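# Build a three-block arch with four robot arms

## Task

Pick out of the objects on the table two matching blocks and a keystone. Stand the two matching blocks upright on one of their ends (either end), each resting flat on the table, tilted so they lean toward one another. Set the keystone centred between them on their slanted upper ends, touching both with no gap. The three blocks must lie along one line, and no other loose object may be in contact with any of them. Any number of the four arms may be used.

## Robot and tools

Setup: four identical i2rt Big YAM arms (arm1 to arm4), each with six joints, a five-fingered right hand and a wrist camera (arm1_cam_wrist to arm4_cam_wrist). Two fixed room cameras exist as well: cam_low and cam_low_2. Every pose is given in one shared scene frame, in metres, with the origin on the floor and +z pointing up. Arm feet (base_link): arm1 at (1.031, 0.105, 0.822), arm2 at (0.254, 0.647, 0.759), arm3 at (-0.545, 0.654, 0.759), arm4 at (-0.144, -0.651, 0.748). Each foot faces along its own +x, and the table tops under the arms sit at z=0.720. Maximum reach is about 1.07 m from the joint1 axis.

Hand frame: the hand point is 0.045 m in front of the palm. Its +z runs along the straight fingers, +y comes out of the palm, and +x runs across the palm away from the thumb. Straight fingers extend 0.06 to 0.07 m past the point. Across the palm the hand spans 0.08 m on the little-finger side. A wrist bracket on the little-finger side sticks out 0.10 m and can strike objects. With the thumb turned in front of the palm, the hand can wrap around objects roughly 0.035 to 0.065 m thick. With joints 1, 5 and 6 at 0 and the hand level, the palm faces down. With joint6 near -1.3 the wrist image is upright.

Tool move: one action for any subset of arms. Top-level keys are arm1..arm4 plus cameras, which is a list of camera names, "all", or [] for none. Each arm's entry can contain:
- joints: absolute targets by name. joint1_rad -2.879..2.879 (base yaw, positive CCW seen from above); joint2_rad 0..3.141 (shoulder); joint3_rad 0..3.019 (elbow); joint4_rad -1.692..1.57 (hand pitch, positive raises the fingers); joint5_rad -1.57..1.57 (sideways swing, positive to the arm's right); joint6_rad -2.094..2.094 (roll, positive clockwise seen from behind). Finger keys hand_little, hand_ring, hand_middle, hand_index, hand_thumb_bend and hand_thumb_turn take -1..1: +1 is open/straight (for the thumb turn, beside the palm) and -1 is closed (thumb turn: in front of the palm). Two settings are also accepted: hand_force_limit -1..1, mapping linearly to about 0..10 N at the fingertip (0..15 N for the thumb), and hand_speed -0.96..1, where -1 is nearly still and +0.48 or higher is full speed.
- target: an absolute hand pose as one list of 7 numbers [x, y, z, qw, qx, qy, qz], metres in the scene frame, in the same form the "hand" line prints. The hand travels in a straight line from its current hand_target pose. When target is used, joints may contain only the hand keys.
- speed: top speed along that path, 0.002..0.5 m/s, default 0.25. Rotation is capped at twice this value in rad/s. Only valid together with target.
- min_time_s: 0.1..8 s, the shortest duration for this arm's joint motions.
All motions start at the same moment. Hand paths run 0.5 to 10 s, and every path in one action finishes together, so the slowest sets the pace. No action lasts more than 15 s. Paths do not go around obstacles or other arms. Hands trail their path, often land a centimetre or more away, and can overshoot the speed when the arm is close to straight. An unknown key makes the call invalid. An out-of-range value causes refusal, and a refusal blocks every later move/wait/finished_scene in that reply. A move with no action just reports state and images.

Results: each arm's joint_positions, hand pose, hand_target, joint velocities ("within noise" means the arm is still), torques, finger loads (<motor>_load_n, N, positive when pushed open), and hand_stopped_by for little, ring, middle, index, thumb_bend and thumb_turn. Each of these reads moving, target, force, stalled or fault. The "move" line gives "done" per arm, or otherwise its worst status. joint_status may read off_target (resting away from the target and possibly still pushing), time_out (the arm keeps pushing toward nearby targets; on_its_own lists these), not_followed, or "pose unreachable"/"joint command not followed" (withheld by the collision check). Arms not commanded appear under "as last shown" as "not commanded". The "pictures" line gives the image order. Images can be slightly older than the state.

Tool wait: seconds 0..10, optional cameras. Nothing new is commanded.
Tool zoom_image: camera plus region [x0,y0,x1,y1] in pixels of the latest 504x504 image, at most 504 per side.
Tool show_instructions: displays the reference pages.
Tool finished_scene: scene (1 or 2). Call it only once the arch stands without support. It cannot be undone.

Gripping: a finger motor moves only when its target changes by 0.002 or more. It stops at the target, or when its load reaches hand_force_limit while closing. For a gentle grip, close with hand_speed -0.94 or lower. To grip harder, raise the limit and send a target that is more closed. To release, send a more open target. Losing a grip shows only as the loads dropping to about 0. Each scene starts with a force limit of 0 and speed -0.8.

Avoid: pushing objects off the work area or letting them fall far (this ends or fails the scene); hard contact between arms, including one hand gripping another's fingers; hitting fixed objects; overloading or twisting the fingers; swinging loads fast; letting go of parts while they are moving; arms pushing for long periods at unreachable poses or held out stretched, which heats the motors and can trigger an over-temperature fault that drops the arm for 30-60 s. Sending a stuck joint its reported position relieves the push. The scene keeps running while you think, holding the last command, and a loose object may occasionally be nudged by an outside disturbance.

Each tool is called after "Request:" as a command line: name --argument value for each argument, lists and objects as JSON in quotes; but a table of rows of numbers goes row by row, as --pt "numbers of a row", without its own name.

Reference images:

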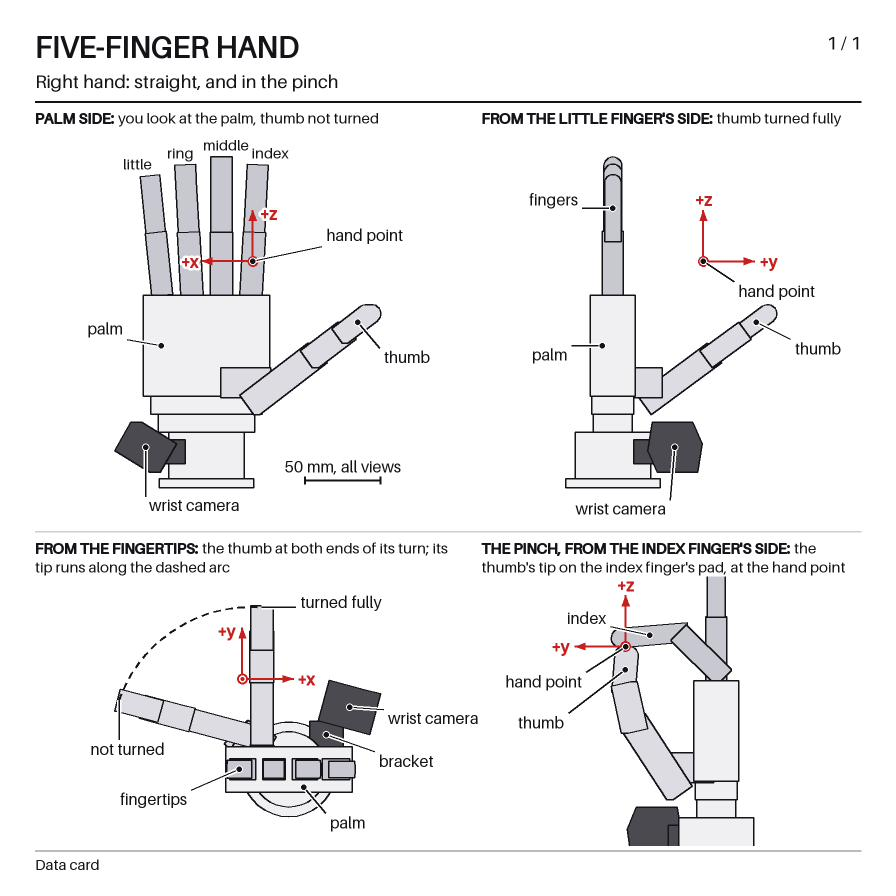

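## Session

Request:
move

Scene clock: 0.00 s.
Joint torques (N m): no reading
Motor temperatures (°C): arm1=[41 29 27 28 32 31] | arm2=[26 34 28 36 32 35] | arm3=[30 42 25 34 34 28] | arm4=[30 29 32 28 31 27]
Heat: arm1: hottest joint1_rad 41 °C; arm2: hottest joint4_rad 36 °C; arm3: hottest joint2_rad 42 °C; arm4: hottest joint3_rad 32 °C.
Joint velocities: within noise
arm1.joint_positions: joint1_rad=-0.248 joint2_rad=+0.625 joint3_rad=+1.366 joint4_rad=-1.290 joint5_rad=+0.220 joint6_rad=-1.326 hand_little=+1.000 hand_ring=+1.000 hand_middle=+1.000 hand_index=+1.000 hand_thumb_turn=+1.000 hand_thumb_bend=+1.000 hand_force_limit=+0.000 hand_speed=-0.800
arm1.joint_status: not commanded
arm1.hand_stopped_by: target,target,target,target,target,target
arm1.little_load_n: 0.0
arm1.ring_load_n: 0.0
arm1.middle_load_n: 0.0
arm1.index_load_n: 0.0
arm1.thumb_bend_load_n: -0.5
arm1.thumb_turn_load_n: 0.0
arm1.hand: x=+0.8060 y=+0.1938 z=+1.3190 quat_wxyz=(+0.498, -0.153, -0.853, -0.031) (m; scene frame)
arm1.hand_target: x=+0.8076 y=+0.1938 z=+1.3303 quat_wxyz=(+0.509, -0.153, -0.846, -0.029) (m; scene frame)
arm1.hand_status: not commanded
arm2.joint_positions: joint1_rad=+0.221 joint2_rad=+0.634 joint3_rad=+1.345 joint4_rad=-1.596 joint5_rad=+0.098 joint6_rad=-1.199 hand_little=+1.000 hand_ring=+1.000 hand_middle=+1.000 hand_index=+1.000 hand_thumb_turn=+1.000 hand_thumb_bend=+1.000 hand_force_limit=+0.000 hand_speed=-0.800
arm2.joint_status: not commanded
arm2.hand_stopped_by: target,target,target,target,target,target
arm2.little_load_n: 0.0
arm2.ring_load_n: 0.0
arm2.middle_load_n: 0.0
arm2.index_load_n: 0.0
arm2.thumb_bend_load_n: 0.0
arm2.thumb_turn_load_n: 0.0
arm2.hand: x=+0.2533 y=+0.4571 z=+1.1799 quat_wxyz=(+0.179, +0.644, -0.689, +0.281) (m; scene frame)
arm2.hand_target: x=+0.2534 y=+0.4568 z=+1.1886 quat_wxyz=(+0.184, +0.641, -0.686, +0.291) (m; scene frame)
arm2.hand_status: not commanded
arm3.joint_positions: joint1_rad=-0.294 joint2_rad=+0.620 joint3_rad=+1.400 joint4_rad=-1.595 joint5_rad=+0.254 joint6_rad=-1.310 hand_little=+1.000 hand_ring=+1.000 hand_middle=+1.000 hand_index=+1.000 hand_thumb_turn=+1.000 hand_thumb_bend=+1.000 hand_force_limit=+0.000 hand_speed=-0.800
arm3.joint_status: not commanded
arm3.hand_stopped_by: target,target,target,target,target,target
arm3.little_load_n: 0.0
arm3.ring_load_n: 0.0
arm3.middle_load_n: 0.0
arm3.index_load_n: 0.0
arm3.thumb_bend_load_n: 0.0
arm3.thumb_turn_load_n: 0.0
arm3.hand: x=-0.6572 y=+0.5069 z=+1.2225 quat_wxyz=(+0.337, +0.472, -0.792, +0.193) (m; scene frame)
arm3.hand_target: x=-0.6571 y=+0.5071 z=+1.2322 quat_wxyz=(+0.344, +0.468, -0.788, +0.203) (m; scene frame)
arm3.hand_status: not commanded
arm4.joint_positions: joint1_rad=-0.449 joint2_rad=+0.621 joint3_rad=+1.347 joint4_rad=-1.233 joint5_rad=-0.164 joint6_rad=-1.587 hand_little=+1.000 hand_ring=+1.000 hand_middle=+1.000 hand_index=+1.000 hand_thumb_turn=+1.000 hand_thumb_bend=+1.000 hand_force_limit=+0.000 hand_speed=-0.800
arm4.joint_status: not commanded
arm4.hand_stopped_by: target,target,target,target,target,target
arm4.little_load_n: 0.0
arm4.ring_load_n: 0.0
arm4.middle_load_n: 0.0
arm4.index_load_n: -0.5
arm4.thumb_bend_load_n: 0.0
arm4.thumb_turn_load_n: 0.0
arm4.hand: x=-0.0113 y=-0.4185 z=+1.2477 quat_wxyz=(-0.331, +0.693, +0.510, +0.387) (m; scene frame)
arm4.hand_target: x=-0.0119 y=-0.4200 z=+1.2586 quat_wxyz=(-0.336, +0.687, +0.508, +0.396) (m; scene frame)
arm4.hand_status: not commanded
pictures: arm1_cam_wrist, arm2_cam_wrist, arm3_cam_wrist, arm4_cam_wrist, cam_low, cam_low_2

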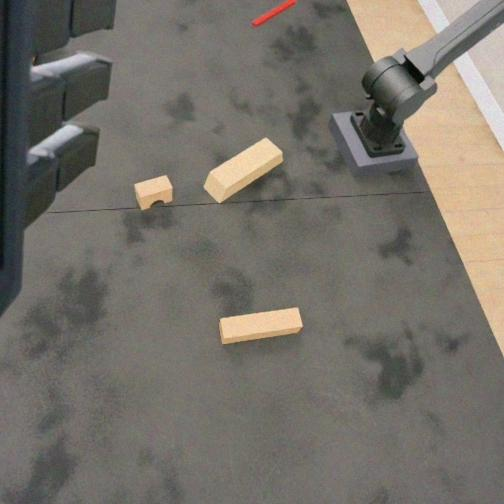

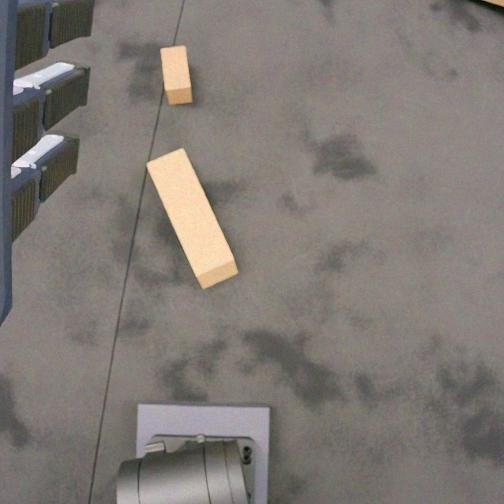

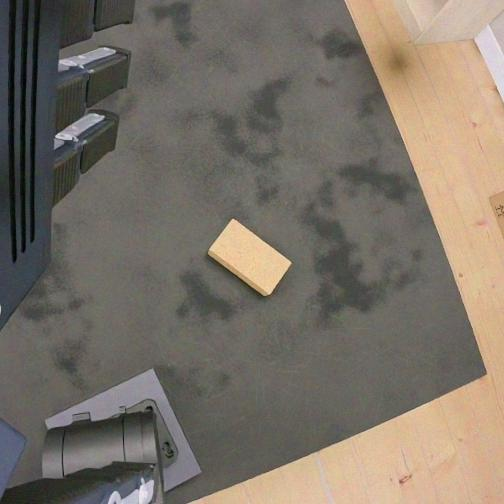

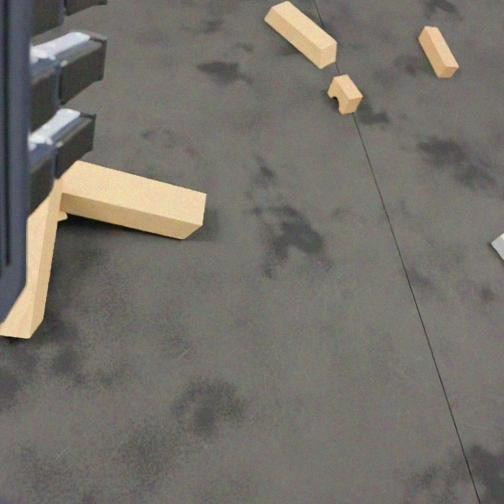

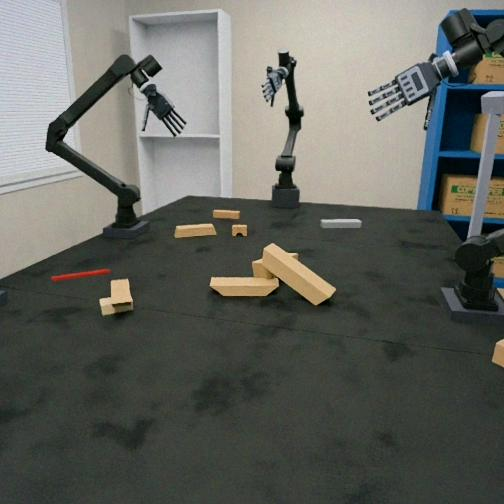

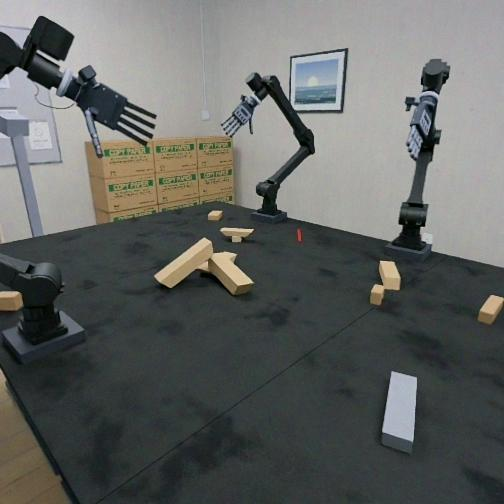

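Request:
zoom_image --camera "cam_low" --region '[20, 180, 380, 340]'

Request:
zoom_image --camera "cam_low_2" --region '[130, 190, 504, 340]'

Request:
zoom_image --camera "arm4_cam_wrist" --region '[0, 120, 252, 372]'

Request:
zoom_image --camera "arm1_cam_wrist" --region '[110, 110, 330, 360]'

Request:
zoom_image --camera "arm4_cam_wrist" --region '[250, 0, 502, 130]'

Scaled by 1.400 from the camera's 504x504 image, which has a finer 720x720 frame.

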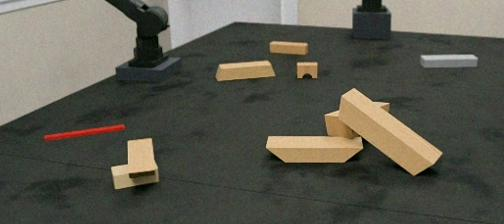

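Scaled by 1.348 from the camera's 504x504 image, which has a finer 720x720 frame.

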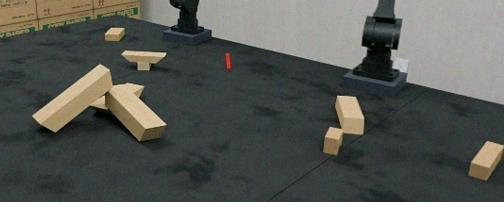

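Scaled by 2.000 from the camera's 504x504 image, which has a finer 720x720 frame.

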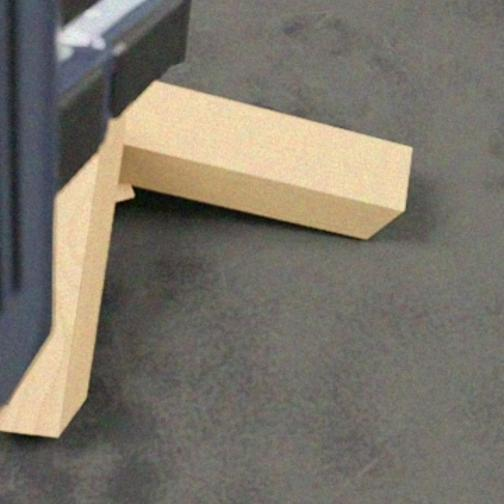

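Scaled by 2.016 from the camera's 504x504 image, which has a finer 720x720 frame.

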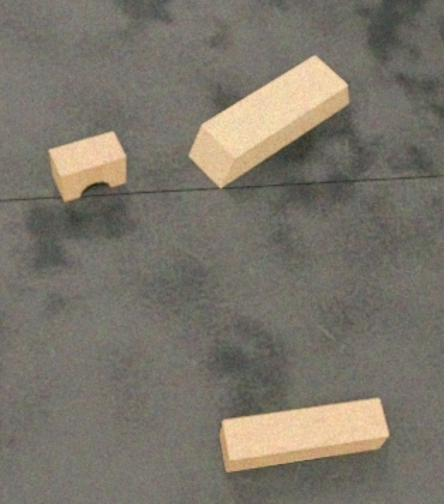

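Scaled by 2.000 from the camera's 504x504 image, which has a finer 720x720 frame.

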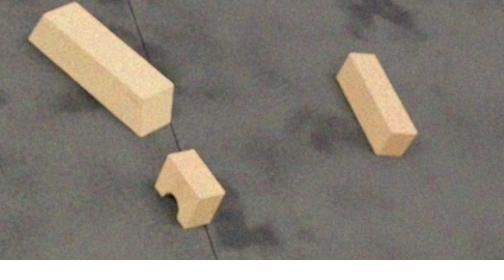

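Request:
move --arm4 '{"target": [-0.03, -0.10, 1.15, -0.281, 0.689, 0.644, 0.179]}' --arm3 '{"target": [-0.42, 0.30, 1.15, 0.179, 0.644, -0.689, 0.281]}' --arm2 '{"target": [0.30, 0.33, 1.1, 0.179, 0.644, -0.689, 0.281]}' --cameras '["all"]'

Scene clock: 119.87 s.
Joint torques (N m): arm1=[-0.32 1.14 9.76 2.18 0.05 -0.1] | arm2=[2.02 -3.37 10.4 1.85 0.27 0.08] | arm3=[1.9 -5.6 13.89 1.87 0.08 -0.12] | arm4=[-1.49 -9.88 16.28 0.59 -0.24 -0.18]
Motor temperatures (°C): arm1=[39 29 32 28 28 29] | arm2=[25 32 34 34 29 32] | arm3=[29 39 31 32 32 27] | arm4=[29 29 37 28 28 25]
Heat: arm1: hottest joint1_rad 39 °C; arm2: hottest joint3_rad 34 °C; arm3: hottest joint2_rad 39 °C; arm4: hottest joint3_rad 37 °C.
move: arm2 done; arm3 off_target; arm4 off_target
Joint velocities: within noise
arm1: as last shown
arm1.middle_load_n: -0.5
arm1.thumb_bend_load_n: 0.0
arm2.joint_positions: joint1_rad=+0.221 joint2_rad=+0.838 joint3_rad=+1.172 joint4_rad=-1.225 joint5_rad=+0.099 joint6_rad=-1.199 hand_little=+1.000 hand_ring=+1.000 hand_middle=+1.000 hand_index=+1.000 hand_thumb_turn=+1.000 hand_thumb_bend=+1.000 hand_force_limit=+0.000 hand_speed=-0.800
arm2.joint_status: not commanded
arm2.hand_stopped_by: target,target,target,target,target,target
arm2.little_load_n: 0.0
arm2.ring_load_n: 0.0
arm2.middle_load_n: 0.0
arm2.index_load_n: 0.0
arm2.thumb_bend_load_n: 0.0
arm2.thumb_turn_load_n: 0.0
arm2.hand: x=+0.2969 y=+0.3334 z=+1.1014 quat_wxyz=(+0.179, +0.645, -0.689, +0.278) (m; scene frame)
arm2.hand_target: x=+0.3000 y=+0.3300 z=+1.1000 quat_wxyz=(+0.179, +0.644, -0.689, +0.281) (m; scene frame)
arm2.hand_status: done (0.005 m and 0.4 deg from the pose sent, 0.157 m and 0.1 deg at the start)
arm3.joint_positions: joint1_rad=+0.360 joint2_rad=+1.064 joint3_rad=+1.388 joint4_rad=-1.297 joint5_rad=+0.204 joint6_rad=-1.026 hand_little=+1.000 hand_ring=+1.000 hand_middle=+1.000 hand_index=+1.000 hand_thumb_turn=+1.000 hand_thumb_bend=+1.000 hand_force_limit=+0.000 hand_speed=-0.800
arm3.joint_status: not commanded
arm3.hand_stopped_by: target,target,target,target,target,target
arm3.little_load_n: 0.0
arm3.ring_load_n: 0.0
arm3.middle_load_n: 0.0
arm3.index_load_n: 0.0
arm3.thumb_bend_load_n: 0.0
arm3.thumb_turn_load_n: 0.0
arm3.hand: x=-0.4286 y=+0.3071 z=+1.1286 quat_wxyz=(+0.174, +0.642, -0.702, +0.254) (m; scene frame)
arm3.hand_target: x=-0.4205 y=+0.3008 z=+1.1499 quat_wxyz=(+0.179, +0.644, -0.689, +0.281) (m; scene frame)
arm3.hand_status: off_target (0.024 m and 3.5 deg from the pose sent, 0.323 m and 31.0 deg at the start)
arm4.joint_positions: joint1_rad=-0.220 joint2_rad=+1.467 joint3_rad=+1.759 joint4_rad=-1.247 joint5_rad=-0.221 joint6_rad=-1.594 hand_little=+1.000 hand_ring=+1.000 hand_middle=+1.000 hand_index=+1.000 hand_thumb_turn=+1.000 hand_thumb_bend=+1.000 hand_force_limit=+0.000 hand_speed=-0.800
arm4.joint_status: not commanded
arm4.hand_stopped_by: target,target,target,target,target,target
arm4.little_load_n: 0.0
arm4.ring_load_n: 0.0
arm4.middle_load_n: 0.0
arm4.index_load_n: 0.0
arm4.thumb_bend_load_n: 0.0
arm4.thumb_turn_load_n: 0.0
arm4.hand: x=-0.0253 y=-0.1110 z=+1.1286 quat_wxyz=(-0.270, +0.700, +0.639, +0.168) (m; scene frame)
arm4.hand_target: x=-0.0303 y=-0.1010 z=+1.1495 quat_wxyz=(-0.281, +0.689, +0.644, +0.179) (m; scene frame)
arm4.hand_status: off_target (0.025 m and 2.3 deg from the pose sent, 0.334 m and 29.1 deg at the start)
pictures: arm1_cam_wrist, arm2_cam_wrist, arm3_cam_wrist, arm4_cam_wrist, cam_low, cam_low_2

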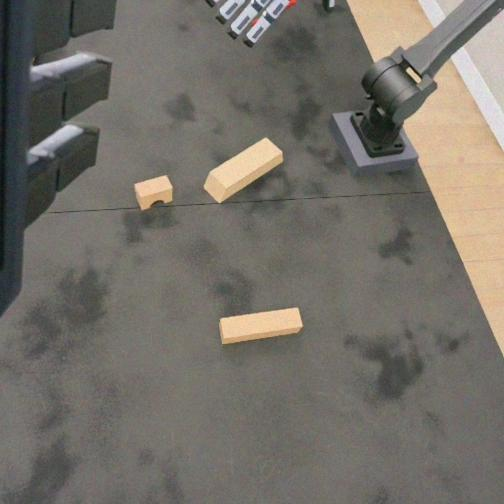

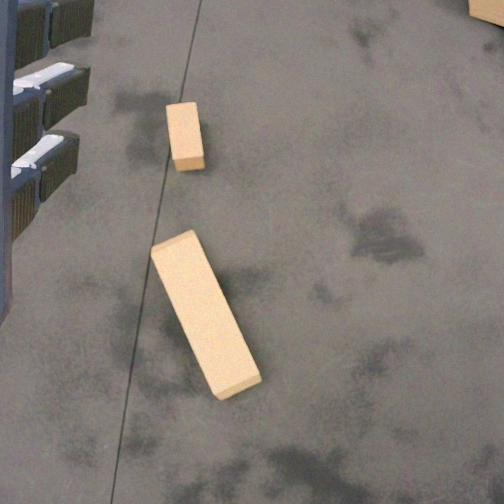

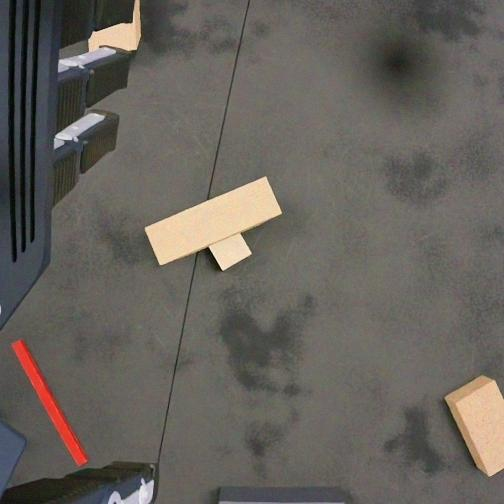

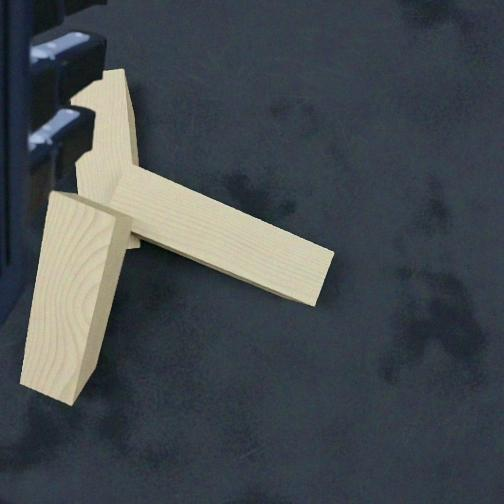

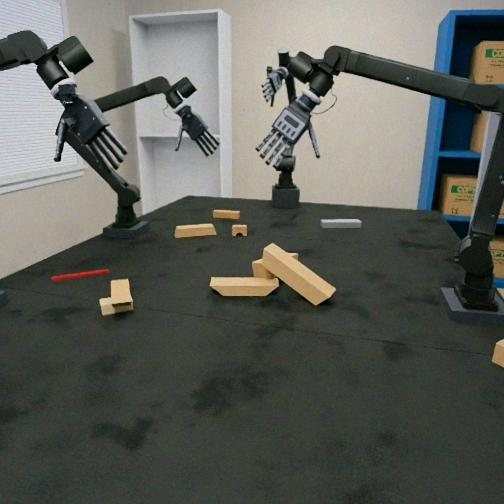

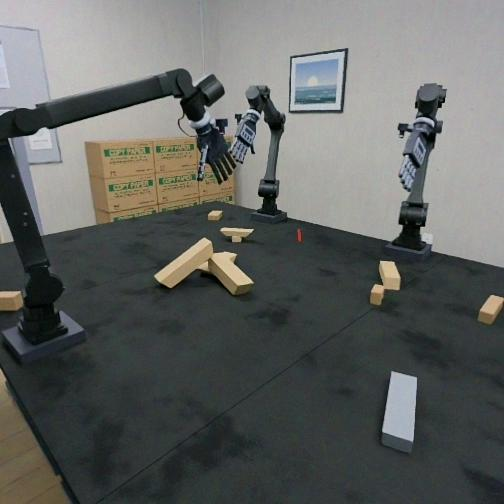

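Request:
zoom_image --camera "arm4_cam_wrist" --region '[0, 40, 360, 420]'

Request:
zoom_image --camera "cam_low" --region '[190, 220, 350, 320]'

Request:
zoom_image --camera "cam_low_2" --region '[140, 200, 270, 310]'

Request:
zoom_image --camera "cam_low" --region '[80, 260, 180, 330]'

Request:
zoom_image --camera "cam_low" --region '[160, 195, 280, 250]'

Scaled by 1.326 from the camera's 504x504 image, which has a finer 720x720 frame.

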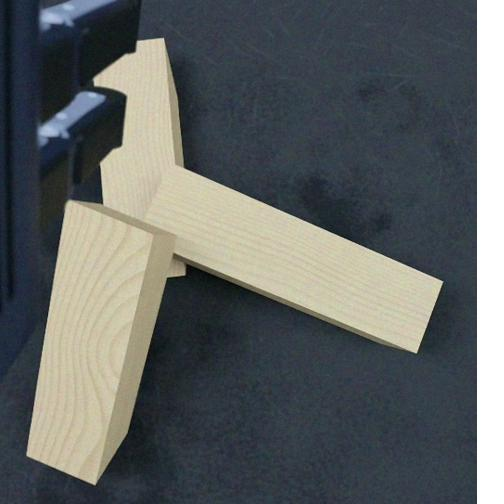

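Scaled by 3.150 from the camera's 504x504 image, which has a finer 720x720 frame.

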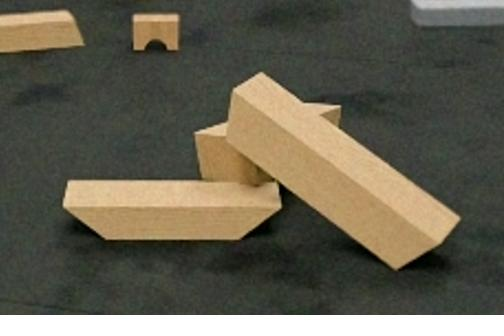

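Scaled by 3.877 from the camera's 504x504 image, which has a finer 720x720 frame.

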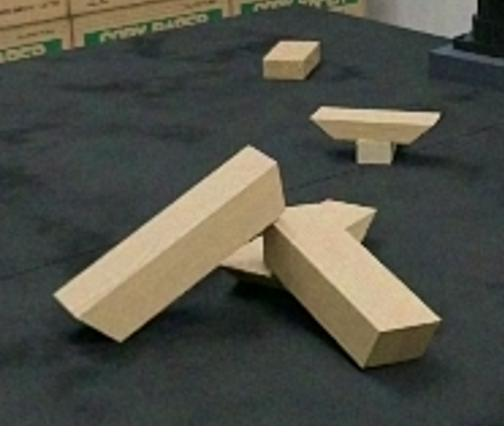

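Scaled by 5.040 from the camera's 504x504 image, which has a finer 720x720 frame.

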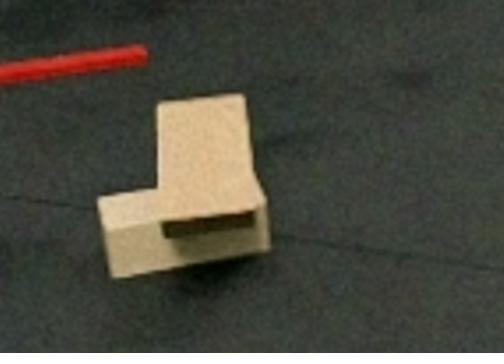

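Scaled by 4.200 from the camera's 504x504 image, which has a finer 720x720 frame.

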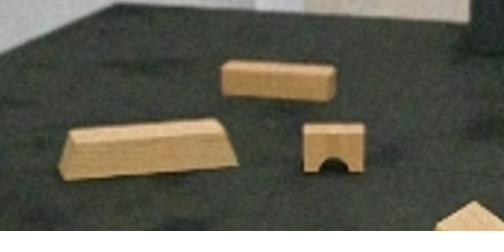

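Request:
zoom_image --camera "cam_low" --region '[250, 235, 350, 315]'

Request:
zoom_image --camera "cam_low_2" --region '[150, 230, 260, 300]'

Request:
zoom_image --camera "arm2_cam_wrist" --region '[130, 210, 290, 420]'

Request:
zoom_image --camera "arm3_cam_wrist" --region '[120, 160, 300, 290]'

Scaled by 5.040 from the camera's 504x504 image, which has a finer 720x720 frame.

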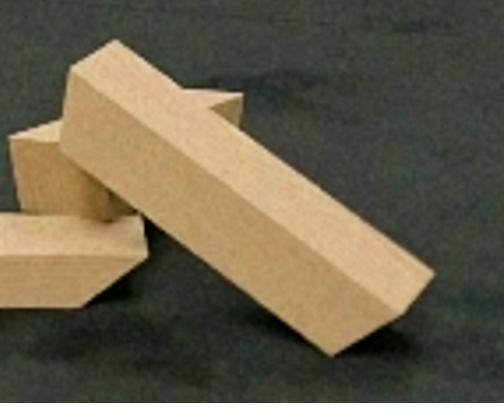

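Scaled by 4.582 from the camera's 504x504 image, which has a finer 720x720 frame.

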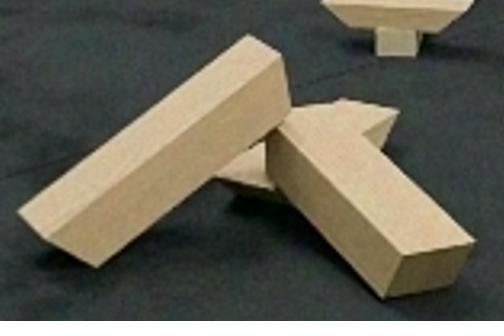

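Scaled by 2.400 from the camera's 504x504 image, which has a finer 720x720 frame.

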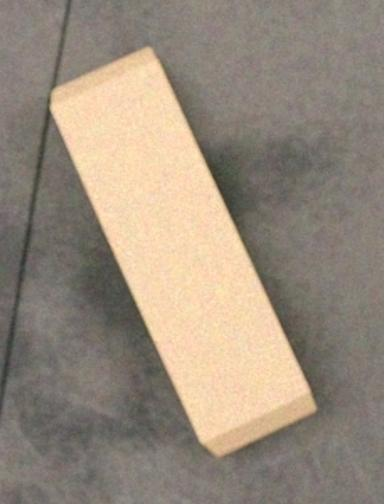

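Scaled by 2.800 from the camera's 504x504 image, which has a finer 720x720 frame.

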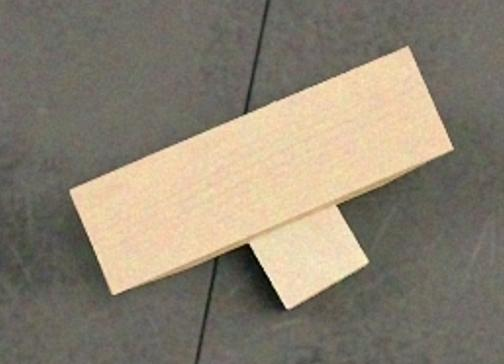

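Request:
move --arm4 '{"target": [-0.17, -0.13, 1.15, -0.281, 0.689, 0.644, 0.179]}' --arm1 '{"target": [0.225, -0.08, 0.96, 0.7057, -0.092, -0.698, 0.093]}' --cameras '["arm1_cam_wrist", "arm4_cam_wrist"]'

Scene clock: 229.37 s.
Joint torques (N m): arm1=[0.21 -22.71 12.41 2.48 -0.12 -0.24] | arm2=[1.9 -3.31 10.24 2.03 0.27 0.04] | arm3=[1.96 -5.66 13.96 1.89 0.11 -0.13] | arm4=[-1.49 -11.05 9.4 1.81 0.08 0]
Motor temperatures (°C): arm1=[38 29 33 28 26 28] | arm2=[25 32 34 32 27 30] | arm3=[29 38 37 31 31 27] | arm4=[29 30 43 27 27 25]
Heat: arm1: hottest joint1_rad 38 °C; arm2: hottest joint3_rad 34 °C; arm3: hottest joint2_rad 38 °C; arm4: hottest joint3_rad 43 °C.
move: arm1 off_target; arm4 done
Joint velocities: within noise
arm1.joint_positions: joint1_rad=+0.096 joint2_rad=+2.111 joint3_rad=+1.408 joint4_rad=+0.665 joint5_rad=+0.369 joint6_rad=-1.295 hand_little=+1.000 hand_ring=+1.000 hand_middle=+1.000 hand_index=+1.000 hand_thumb_turn=+1.000 hand_thumb_bend=+1.000 hand_force_limit=+0.000 hand_speed=-0.800
arm1.joint_status: not commanded
arm1.hand_stopped_by: target,target,target,target,target,target
arm1.little_load_n: 0.0
arm1.ring_load_n: 0.0
arm1.middle_load_n: 0.0
arm1.index_load_n: 0.0
arm1.thumb_bend_load_n: 0.0
arm1.thumb_turn_load_n: 0.0
arm1.hand: x=+0.2410 y=-0.0674 z=+0.9468 quat_wxyz=(+0.692, -0.097, -0.710, +0.087) (m; scene frame)
arm1.hand_target: x=+0.2268 y=-0.0795 z=+0.9605 quat_wxyz=(+0.705, -0.092, -0.697, +0.093) (m; scene frame)
arm1.hand_status: off_target (0.024 m and 2.2 deg from the pose sent, 0.736 m and 33.7 deg at the start)
arm2, arm3: as last shown
arm3.ring_load_n: -0.5
arm3.thumb_bend_load_n: 0.5
arm3.hand: x=-0.4285 y=+0.3072 z=+1.1286 quat_wxyz=(+0.173, +0.642, -0.702, +0.254) (m; scene frame)
arm3.hand_target: x=-0.4204 y=+0.3008 z=+1.1499 quat_wxyz=(+0.179, +0.644, -0.689, +0.281) (m; scene frame)
arm4.joint_positions: joint1_rad=+0.094 joint2_rad=+1.407 joint3_rad=+1.740 joint4_rad=-1.239 joint5_rad=-0.032 joint6_rad=-1.362 hand_little=+1.000 hand_ring=+1.000 hand_middle=+1.000 hand_index=+1.000 hand_thumb_turn=+1.000 hand_thumb_bend=+1.000 hand_force_limit=+0.000 hand_speed=-0.800
arm4.joint_status: not commanded
arm4.hand_stopped_by: target,target,target,target,target,target
arm4.little_load_n: 0.0
arm4.ring_load_n: 0.0
arm4.middle_load_n: 0.0
arm4.index_load_n: 0.0
arm4.thumb_bend_load_n: 0.0
arm4.thumb_turn_load_n: 0.0
arm4.hand: x=-0.1644 y=-0.1276 z=+1.1488 quat_wxyz=(-0.274, +0.691, +0.645, +0.176) (m; scene frame)
arm4.hand_target: x=-0.1699 y=-0.1300 z=+1.1501 quat_wxyz=(-0.281, +0.689, +0.644, +0.179) (m; scene frame)
arm4.hand_status: done (0.006 m and 0.9 deg from the pose sent, 0.148 m and 2.3 deg at the start)
pictures: arm1_cam_wrist, arm4_cam_wrist

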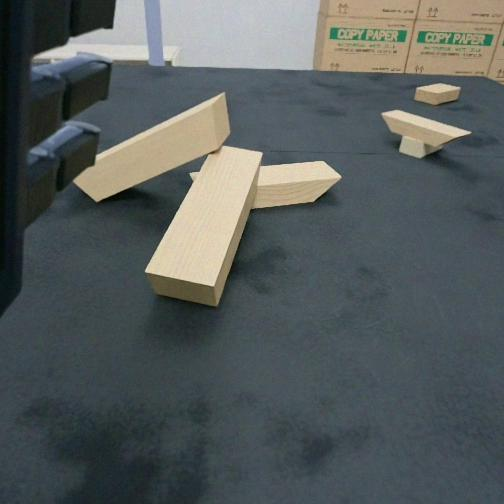

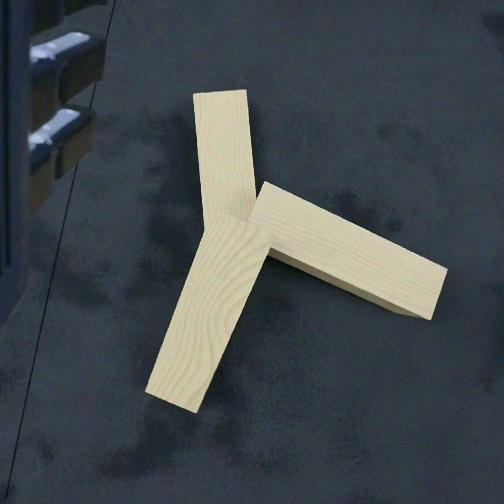

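Request:
zoom_image --camera "arm1_cam_wrist" --region '[50, 60, 350, 330]'

Request:
zoom_image --camera "arm4_cam_wrist" --region '[120, 70, 470, 430]'

Request:
zoom_image --camera "arm1_cam_wrist" --region '[340, 60, 500, 180]'

Scaled by 1.680 from the camera's 504x504 image, which has a finer 720x720 frame.

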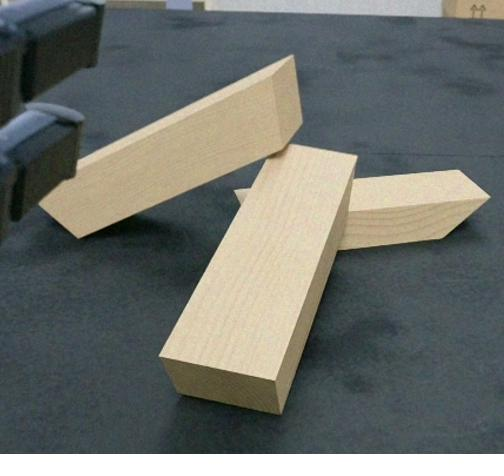

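Scaled by 1.400 from the camera's 504x504 image, which has a finer 720x720 frame.

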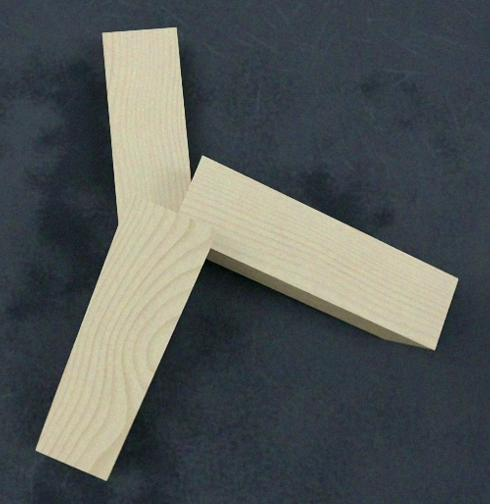

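Scaled by 3.150 from the camera's 504x504 image, which has a finer 720x720 frame.

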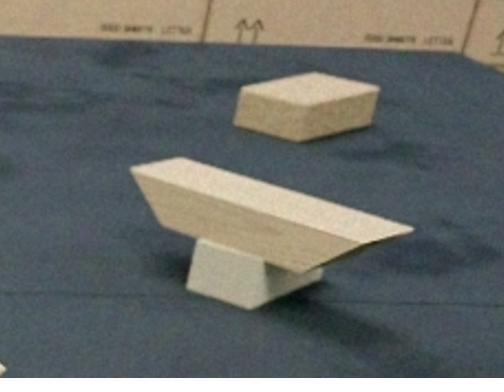

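Request:
move --arm1 '{"joints": {"hand_index": -0.5, "hand_speed": 0.4}}' --arm2 '{"joints": {"hand_index": -0.5, "hand_speed": 0.4}}' --arm3 '{"joints": {"hand_index": -0.5, "hand_speed": 0.4}}' --arm4 '{"joints": {"hand_index": -0.5, "hand_speed": 0.4}}' --cameras '["arm1_cam_wrist", "arm2_cam_wrist", "arm3_cam_wrist", "arm4_cam_wrist"]'

Scene clock: 303.97 s.
Joint torques (N m): arm1=[0.21 -22.65 12.45 2.48 -0.12 -0.25] | arm2=[1.79 -3.14 10.37 1.91 0.21 0.03] | arm3=[2.02 -5.54 13.89 1.83 0.1 -0.13] | arm4=[-1.49 -11.05 9.36 1.83 0.08 -0.02]
Motor temperatures (°C): arm1=[37 31 35 28 26 27] | arm2=[25 32 35 31 27 29] | arm3=[29 38 38 31 30 26] | arm4=[28 31 39 27 27 25]
Heat: arm1: hottest joint1_rad 37 °C; arm2: hottest joint3_rad 35 °C; arm3: hottest joint2_rad 38 °C; arm4: hottest joint3_rad 39 °C.
move: arm1 done; arm2 done; arm3 done; arm4 done
Joint velocities: within noise
arm1.joint_positions: joint1_rad=+0.096 joint2_rad=+2.111 joint3_rad=+1.408 joint4_rad=+0.665 joint5_rad=+0.369 joint6_rad=-1.296 hand_little=+1.000 hand_ring=+1.000 hand_middle=+1.000 hand_index=-0.500 hand_thumb_turn=+1.000 hand_thumb_bend=+1.000 hand_force_limit=+0.000 hand_speed=+0.400
arm1.joint_status: all done
arm1.hand_stopped_by: target,target,target,target,target,target
arm1.little_load_n: 0.0
arm1.ring_load_n: 0.0
arm1.middle_load_n: 0.0
arm1.index_load_n: 0.0
arm1.thumb_bend_load_n: 0.0
arm1.thumb_turn_load_n: 0.0
arm1.hand: x=+0.2410 y=-0.0675 z=+0.9468 quat_wxyz=(+0.692, -0.097, -0.710, +0.087) (m; scene frame)
arm1.hand_target: x=+0.2268 y=-0.0795 z=+0.9605 quat_wxyz=(+0.705, -0.092, -0.697, +0.093) (m; scene frame)
arm1.hand_status: not commanded
arm2.joint_positions: joint1_rad=+0.221 joint2_rad=+0.838 joint3_rad=+1.172 joint4_rad=-1.225 joint5_rad=+0.099 joint6_rad=-1.199 hand_little=+1.000 hand_ring=+1.000 hand_middle=+1.000 hand_index=-0.500 hand_thumb_turn=+1.000 hand_thumb_bend=+1.000 hand_force_limit=+0.000 hand_speed=+0.400
arm2.joint_status: all done
arm2.hand_stopped_by: target,target,target,target,target,target
arm2.little_load_n: 0.0
arm2.ring_load_n: 0.0
arm2.middle_load_n: 0.0
arm2.index_load_n: 0.0
arm2.thumb_bend_load_n: 0.0
arm2.thumb_turn_load_n: 0.0
arm2.hand: x=+0.2969 y=+0.3334 z=+1.1014 quat_wxyz=(+0.179, +0.645, -0.689, +0.278) (m; scene frame)
arm2.hand_target: x=+0.3000 y=+0.3300 z=+1.1000 quat_wxyz=(+0.179, +0.644, -0.689, +0.281) (m; scene frame)
arm2.hand_status: not commanded
arm3.joint_positions: joint1_rad=+0.360 joint2_rad=+1.064 joint3_rad=+1.388 joint4_rad=-1.296 joint5_rad=+0.204 joint6_rad=-1.026 hand_little=+1.000 hand_ring=+1.000 hand_middle=+1.000 hand_index=-0.500 hand_thumb_turn=+1.000 hand_thumb_bend=+1.000 hand_force_limit=+0.000 hand_speed=+0.400
arm3.joint_status: all done
arm3.hand_stopped_by: target,target,target,target,target,target
arm3.little_load_n: 0.0
arm3.ring_load_n: 0.0
arm3.middle_load_n: 0.0
arm3.index_load_n: 0.0
arm3.thumb_bend_load_n: 0.0
arm3.thumb_turn_load_n: 0.0
arm3.hand: x=-0.4284 y=+0.3071 z=+1.1286 quat_wxyz=(+0.173, +0.643, -0.702, +0.254) (m; scene frame)
arm3.hand_target: x=-0.4204 y=+0.3008 z=+1.1499 quat_wxyz=(+0.179, +0.644, -0.689, +0.281) (m; scene frame)
arm3.hand_status: not commanded
arm4.joint_positions: joint1_rad=+0.094 joint2_rad=+1.407 joint3_rad=+1.740 joint4_rad=-1.239 joint5_rad=-0.032 joint6_rad=-1.362 hand_little=+1.000 hand_ring=+1.000 hand_middle=+1.000 hand_index=-0.500 hand_thumb_turn=+1.000 hand_thumb_bend=+1.000 hand_force_limit=+0.000 hand_speed=+0.400
arm4.joint_status: all done
arm4.hand_stopped_by: target,target,target,target,target,target
arm4.little_load_n: 0.0
arm4.ring_load_n: 0.5
arm4.middle_load_n: 0.0
arm4.index_load_n: 0.0
arm4.thumb_bend_load_n: 0.0
arm4.thumb_turn_load_n: -0.5
arm4.hand: x=-0.1643 y=-0.1276 z=+1.1488 quat_wxyz=(-0.274, +0.692, +0.644, +0.176) (m; scene frame)
arm4.hand_target: x=-0.1699 y=-0.1301 z=+1.1501 quat_wxyz=(-0.281, +0.689, +0.644, +0.179) (m; scene frame)
arm4.hand_status: not commanded
pictures: arm1_cam_wrist, arm2_cam_wrist, arm3_cam_wrist, arm4_cam_wrist

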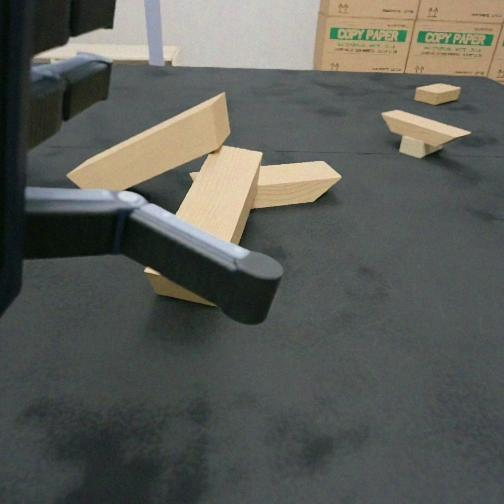

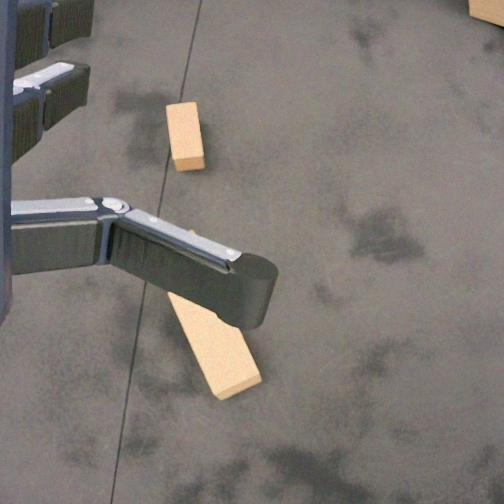

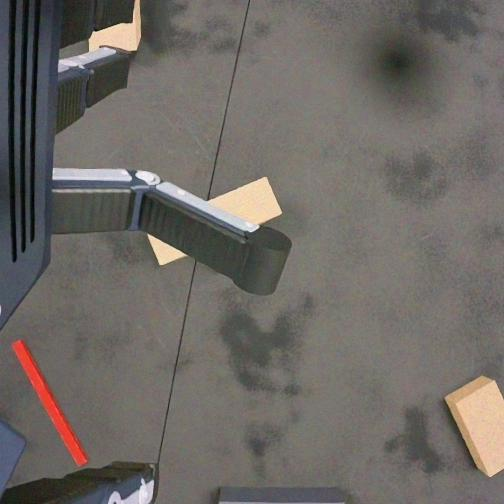

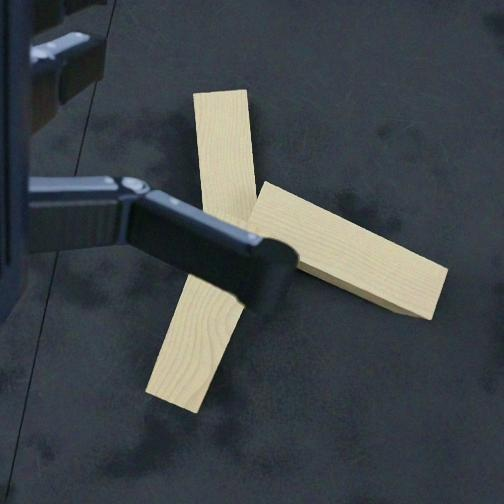

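Request:
move --arm1 '{"joints": {"joint1_rad": -0.05, "joint2_rad": 0.9, "joint3_rad": 1.366, "joint4_rad": -0.6, "joint5_rad": 0.1, "joint6_rad": -1.326, "hand_index": 1.0}, "min_time_s": 3}' --arm2 '{"joints": {"hand_index": 1.0}}' --arm3 '{"joints": {"hand_index": 1.0}}' --arm4 '{"target": [-0.323, -0.249, 0.96, 0.582, -0.509, -0.616, 0.1435], "joints": {"hand_index": 1.0, "hand_thumb_turn": -1.0}}' --cameras '["arm1_cam_wrist", "arm4_cam_wrist", "cam_low", "cam_low_2"]'

Scene clock: 507.13 s.
Joint torques (N m): arm1=[-1.08 -4.25 8.38 1.92 -0.13 -0.25] | arm2=[1.9 -2.96 10.19 2.09 0.23 0.06] | arm3=[1.96 -5.77 13.91 1.92 0.11 -0.12] | arm4=[-3.08 -6.3 9.33 2 -0.43 -0.01]
Motor temperatures (°C): arm1=[36 33 37 28 25 27] | arm2=[25 31 35 29 26 28] | arm3=[28 36 40 29 29 26] | arm4=[28 31 37 27 26 24]
Heat: arm1: hottest joint3_rad 37 °C; arm2: hottest joint3_rad 35 °C; arm3: hottest joint3_rad 40 °C; arm4: hottest joint3_rad 37 °C.
move: arm1 done; arm2 done; arm3 done; arm4 done
Joint velocities: within noise
arm1.joint_positions: joint1_rad=-0.039 joint2_rad=+0.894 joint3_rad=+1.378 joint4_rad=-0.594 joint5_rad=+0.102 joint6_rad=-1.312 hand_little=+1.000 hand_ring=+1.000 hand_middle=+1.000 hand_index=+1.000 hand_thumb_turn=+1.000 hand_thumb_bend=+1.000 hand_force_limit=+0.000 hand_speed=+0.400
arm1.joint_status: all done
arm1.hand_stopped_by: target,target,target,target,target,target
arm1.little_load_n: 0.0
arm1.ring_load_n: 0.0
arm1.middle_load_n: 0.0
arm1.index_load_n: 0.0
arm1.thumb_bend_load_n: 0.5
arm1.thumb_turn_load_n: 0.0
arm1.hand: x=+0.6006 y=+0.0772 z=+1.3981 quat_wxyz=(+0.660, -0.046, -0.740, +0.123) (m; scene frame)
arm1.hand_target: x=+0.5966 y=+0.0816 z=+1.3873 quat_wxyz=(+0.652, -0.044, -0.749, +0.113) (m; scene frame)
arm1.hand_status: not commanded
arm2.joint_positions: joint1_rad=+0.221 joint2_rad=+0.838 joint3_rad=+1.172 joint4_rad=-1.225 joint5_rad=+0.099 joint6_rad=-1.199 hand_little=+1.000 hand_ring=+1.000 hand_middle=+1.000 hand_index=+1.000 hand_thumb_turn=+1.000 hand_thumb_bend=+1.000 hand_force_limit=+0.000 hand_speed=+0.400
arm2.joint_status: all done
arm2.hand_stopped_by: target,target,target,target,target,target
arm2.little_load_n: 0.0
arm2.ring_load_n: 0.0
arm2.middle_load_n: 0.0
arm2.index_load_n: 0.0
arm2.thumb_bend_load_n: 0.0
arm2.thumb_turn_load_n: 0.0
arm2.hand: x=+0.2969 y=+0.3334 z=+1.1014 quat_wxyz=(+0.179, +0.645, -0.689, +0.278) (m; scene frame)
arm2.hand_target: x=+0.3000 y=+0.3300 z=+1.1000 quat_wxyz=(+0.179, +0.644, -0.689, +0.281) (m; scene frame)
arm2.hand_status: not commanded
arm3.joint_positions: joint1_rad=+0.360 joint2_rad=+1.064 joint3_rad=+1.388 joint4_rad=-1.296 joint5_rad=+0.204 joint6_rad=-1.026 hand_little=+1.000 hand_ring=+1.000 hand_middle=+1.000 hand_index=+1.000 hand_thumb_turn=+1.000 hand_thumb_bend=+1.000 hand_force_limit=+0.000 hand_speed=+0.400
arm3.joint_status: all done
arm3.hand_stopped_by: target,target,target,target,target,target
arm3.little_load_n: 0.0
arm3.ring_load_n: 0.0
arm3.middle_load_n: 0.0
arm3.index_load_n: 0.0
arm3.thumb_bend_load_n: 0.0
arm3.thumb_turn_load_n: 0.0
arm3.hand: x=-0.4284 y=+0.3071 z=+1.1286 quat_wxyz=(+0.173, +0.643, -0.702, +0.254) (m; scene frame)
arm3.hand_target: x=-0.4204 y=+0.3008 z=+1.1499 quat_wxyz=(+0.179, +0.644, -0.689, +0.281) (m; scene frame)
arm3.hand_status: not commanded
arm4.joint_positions: joint1_rad=+0.078 joint2_rad=+1.069 joint3_rad=+0.735 joint4_rad=-0.184 joint5_rad=-0.956 joint6_rad=-1.074 hand_little=+1.000 hand_ring=+1.000 hand_middle=+1.000 hand_index=+1.000 hand_thumb_turn=-1.000 hand_thumb_bend=+1.000 hand_force_limit=+0.000 hand_speed=+0.400
arm4.joint_status: all done
arm4.hand_stopped_by: target,target,target,target,target,target
arm4.little_load_n: 0.0
arm4.ring_load_n: 0.0
arm4.middle_load_n: 0.0
arm4.index_load_n: 0.0
arm4.thumb_bend_load_n: 0.0
arm4.thumb_turn_load_n: 0.0
arm4.hand: x=-0.3267 y=-0.2472 z=+0.9613 quat_wxyz=(-0.579, +0.508, +0.621, -0.147) (m; scene frame)
arm4.hand_target: x=-0.3231 y=-0.2490 z=+0.9600 quat_wxyz=(-0.582, +0.509, +0.617, -0.144) (m; scene frame)
arm4.hand_status: done (0.004 m and 0.7 deg from the pose sent, 0.275 m and 55.7 deg at the start)
pictures: arm1_cam_wrist, arm4_cam_wrist, cam_low, cam_low_2

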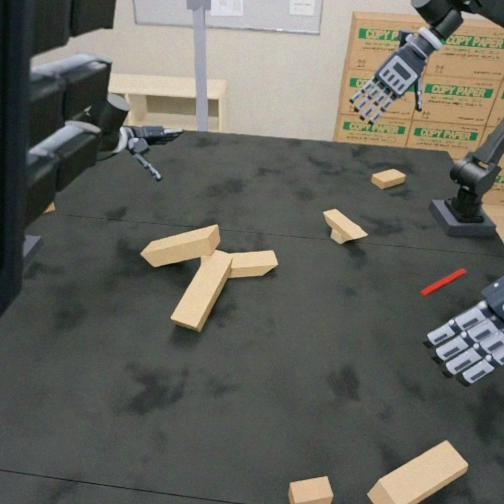

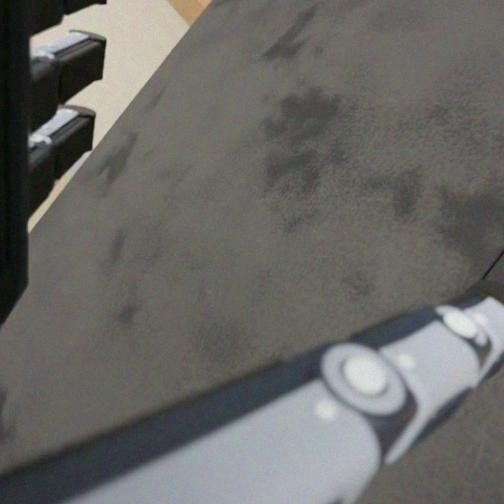

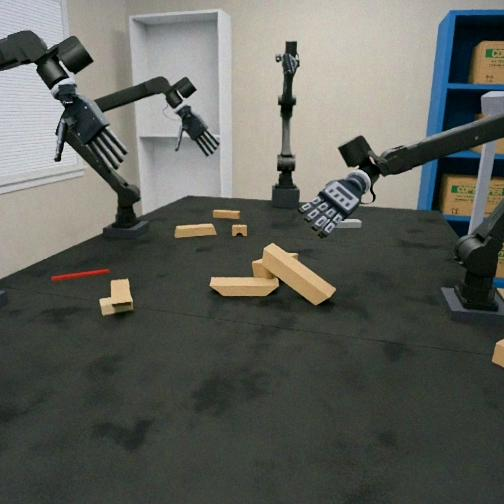

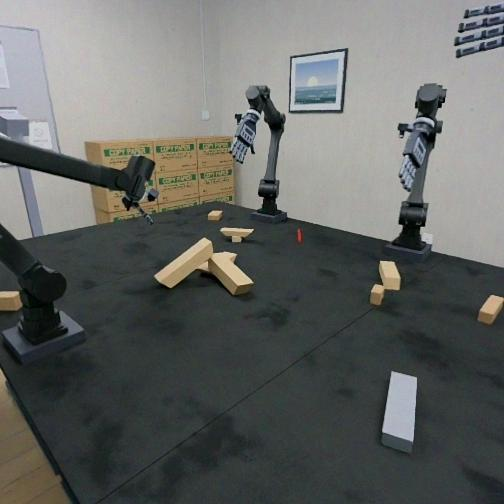

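Request:
zoom_image --camera "arm1_cam_wrist" --region '[120, 200, 300, 350]'

Request:
zoom_image --camera "arm1_cam_wrist" --region '[80, 80, 240, 220]'

Scaled by 2.800 from the camera's 504x504 image, which has a finer 720x720 frame.

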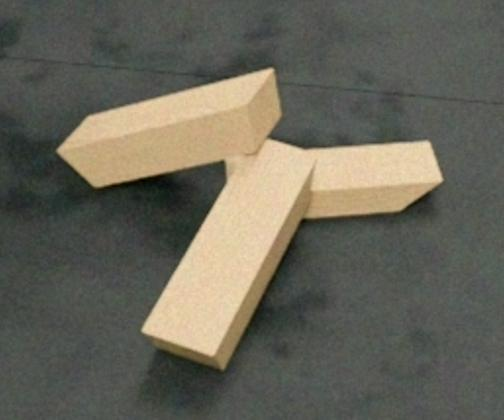

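Scaled by 3.150 from the camera's 504x504 image, which has a finer 720x720 frame.

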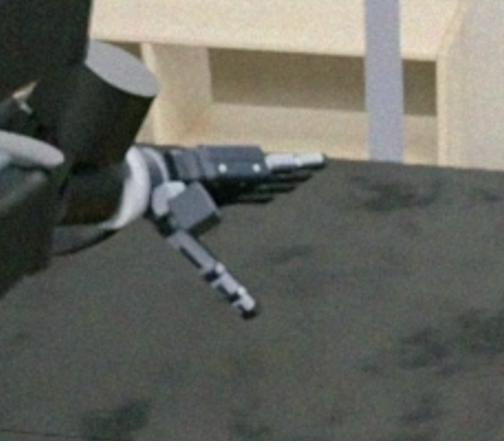

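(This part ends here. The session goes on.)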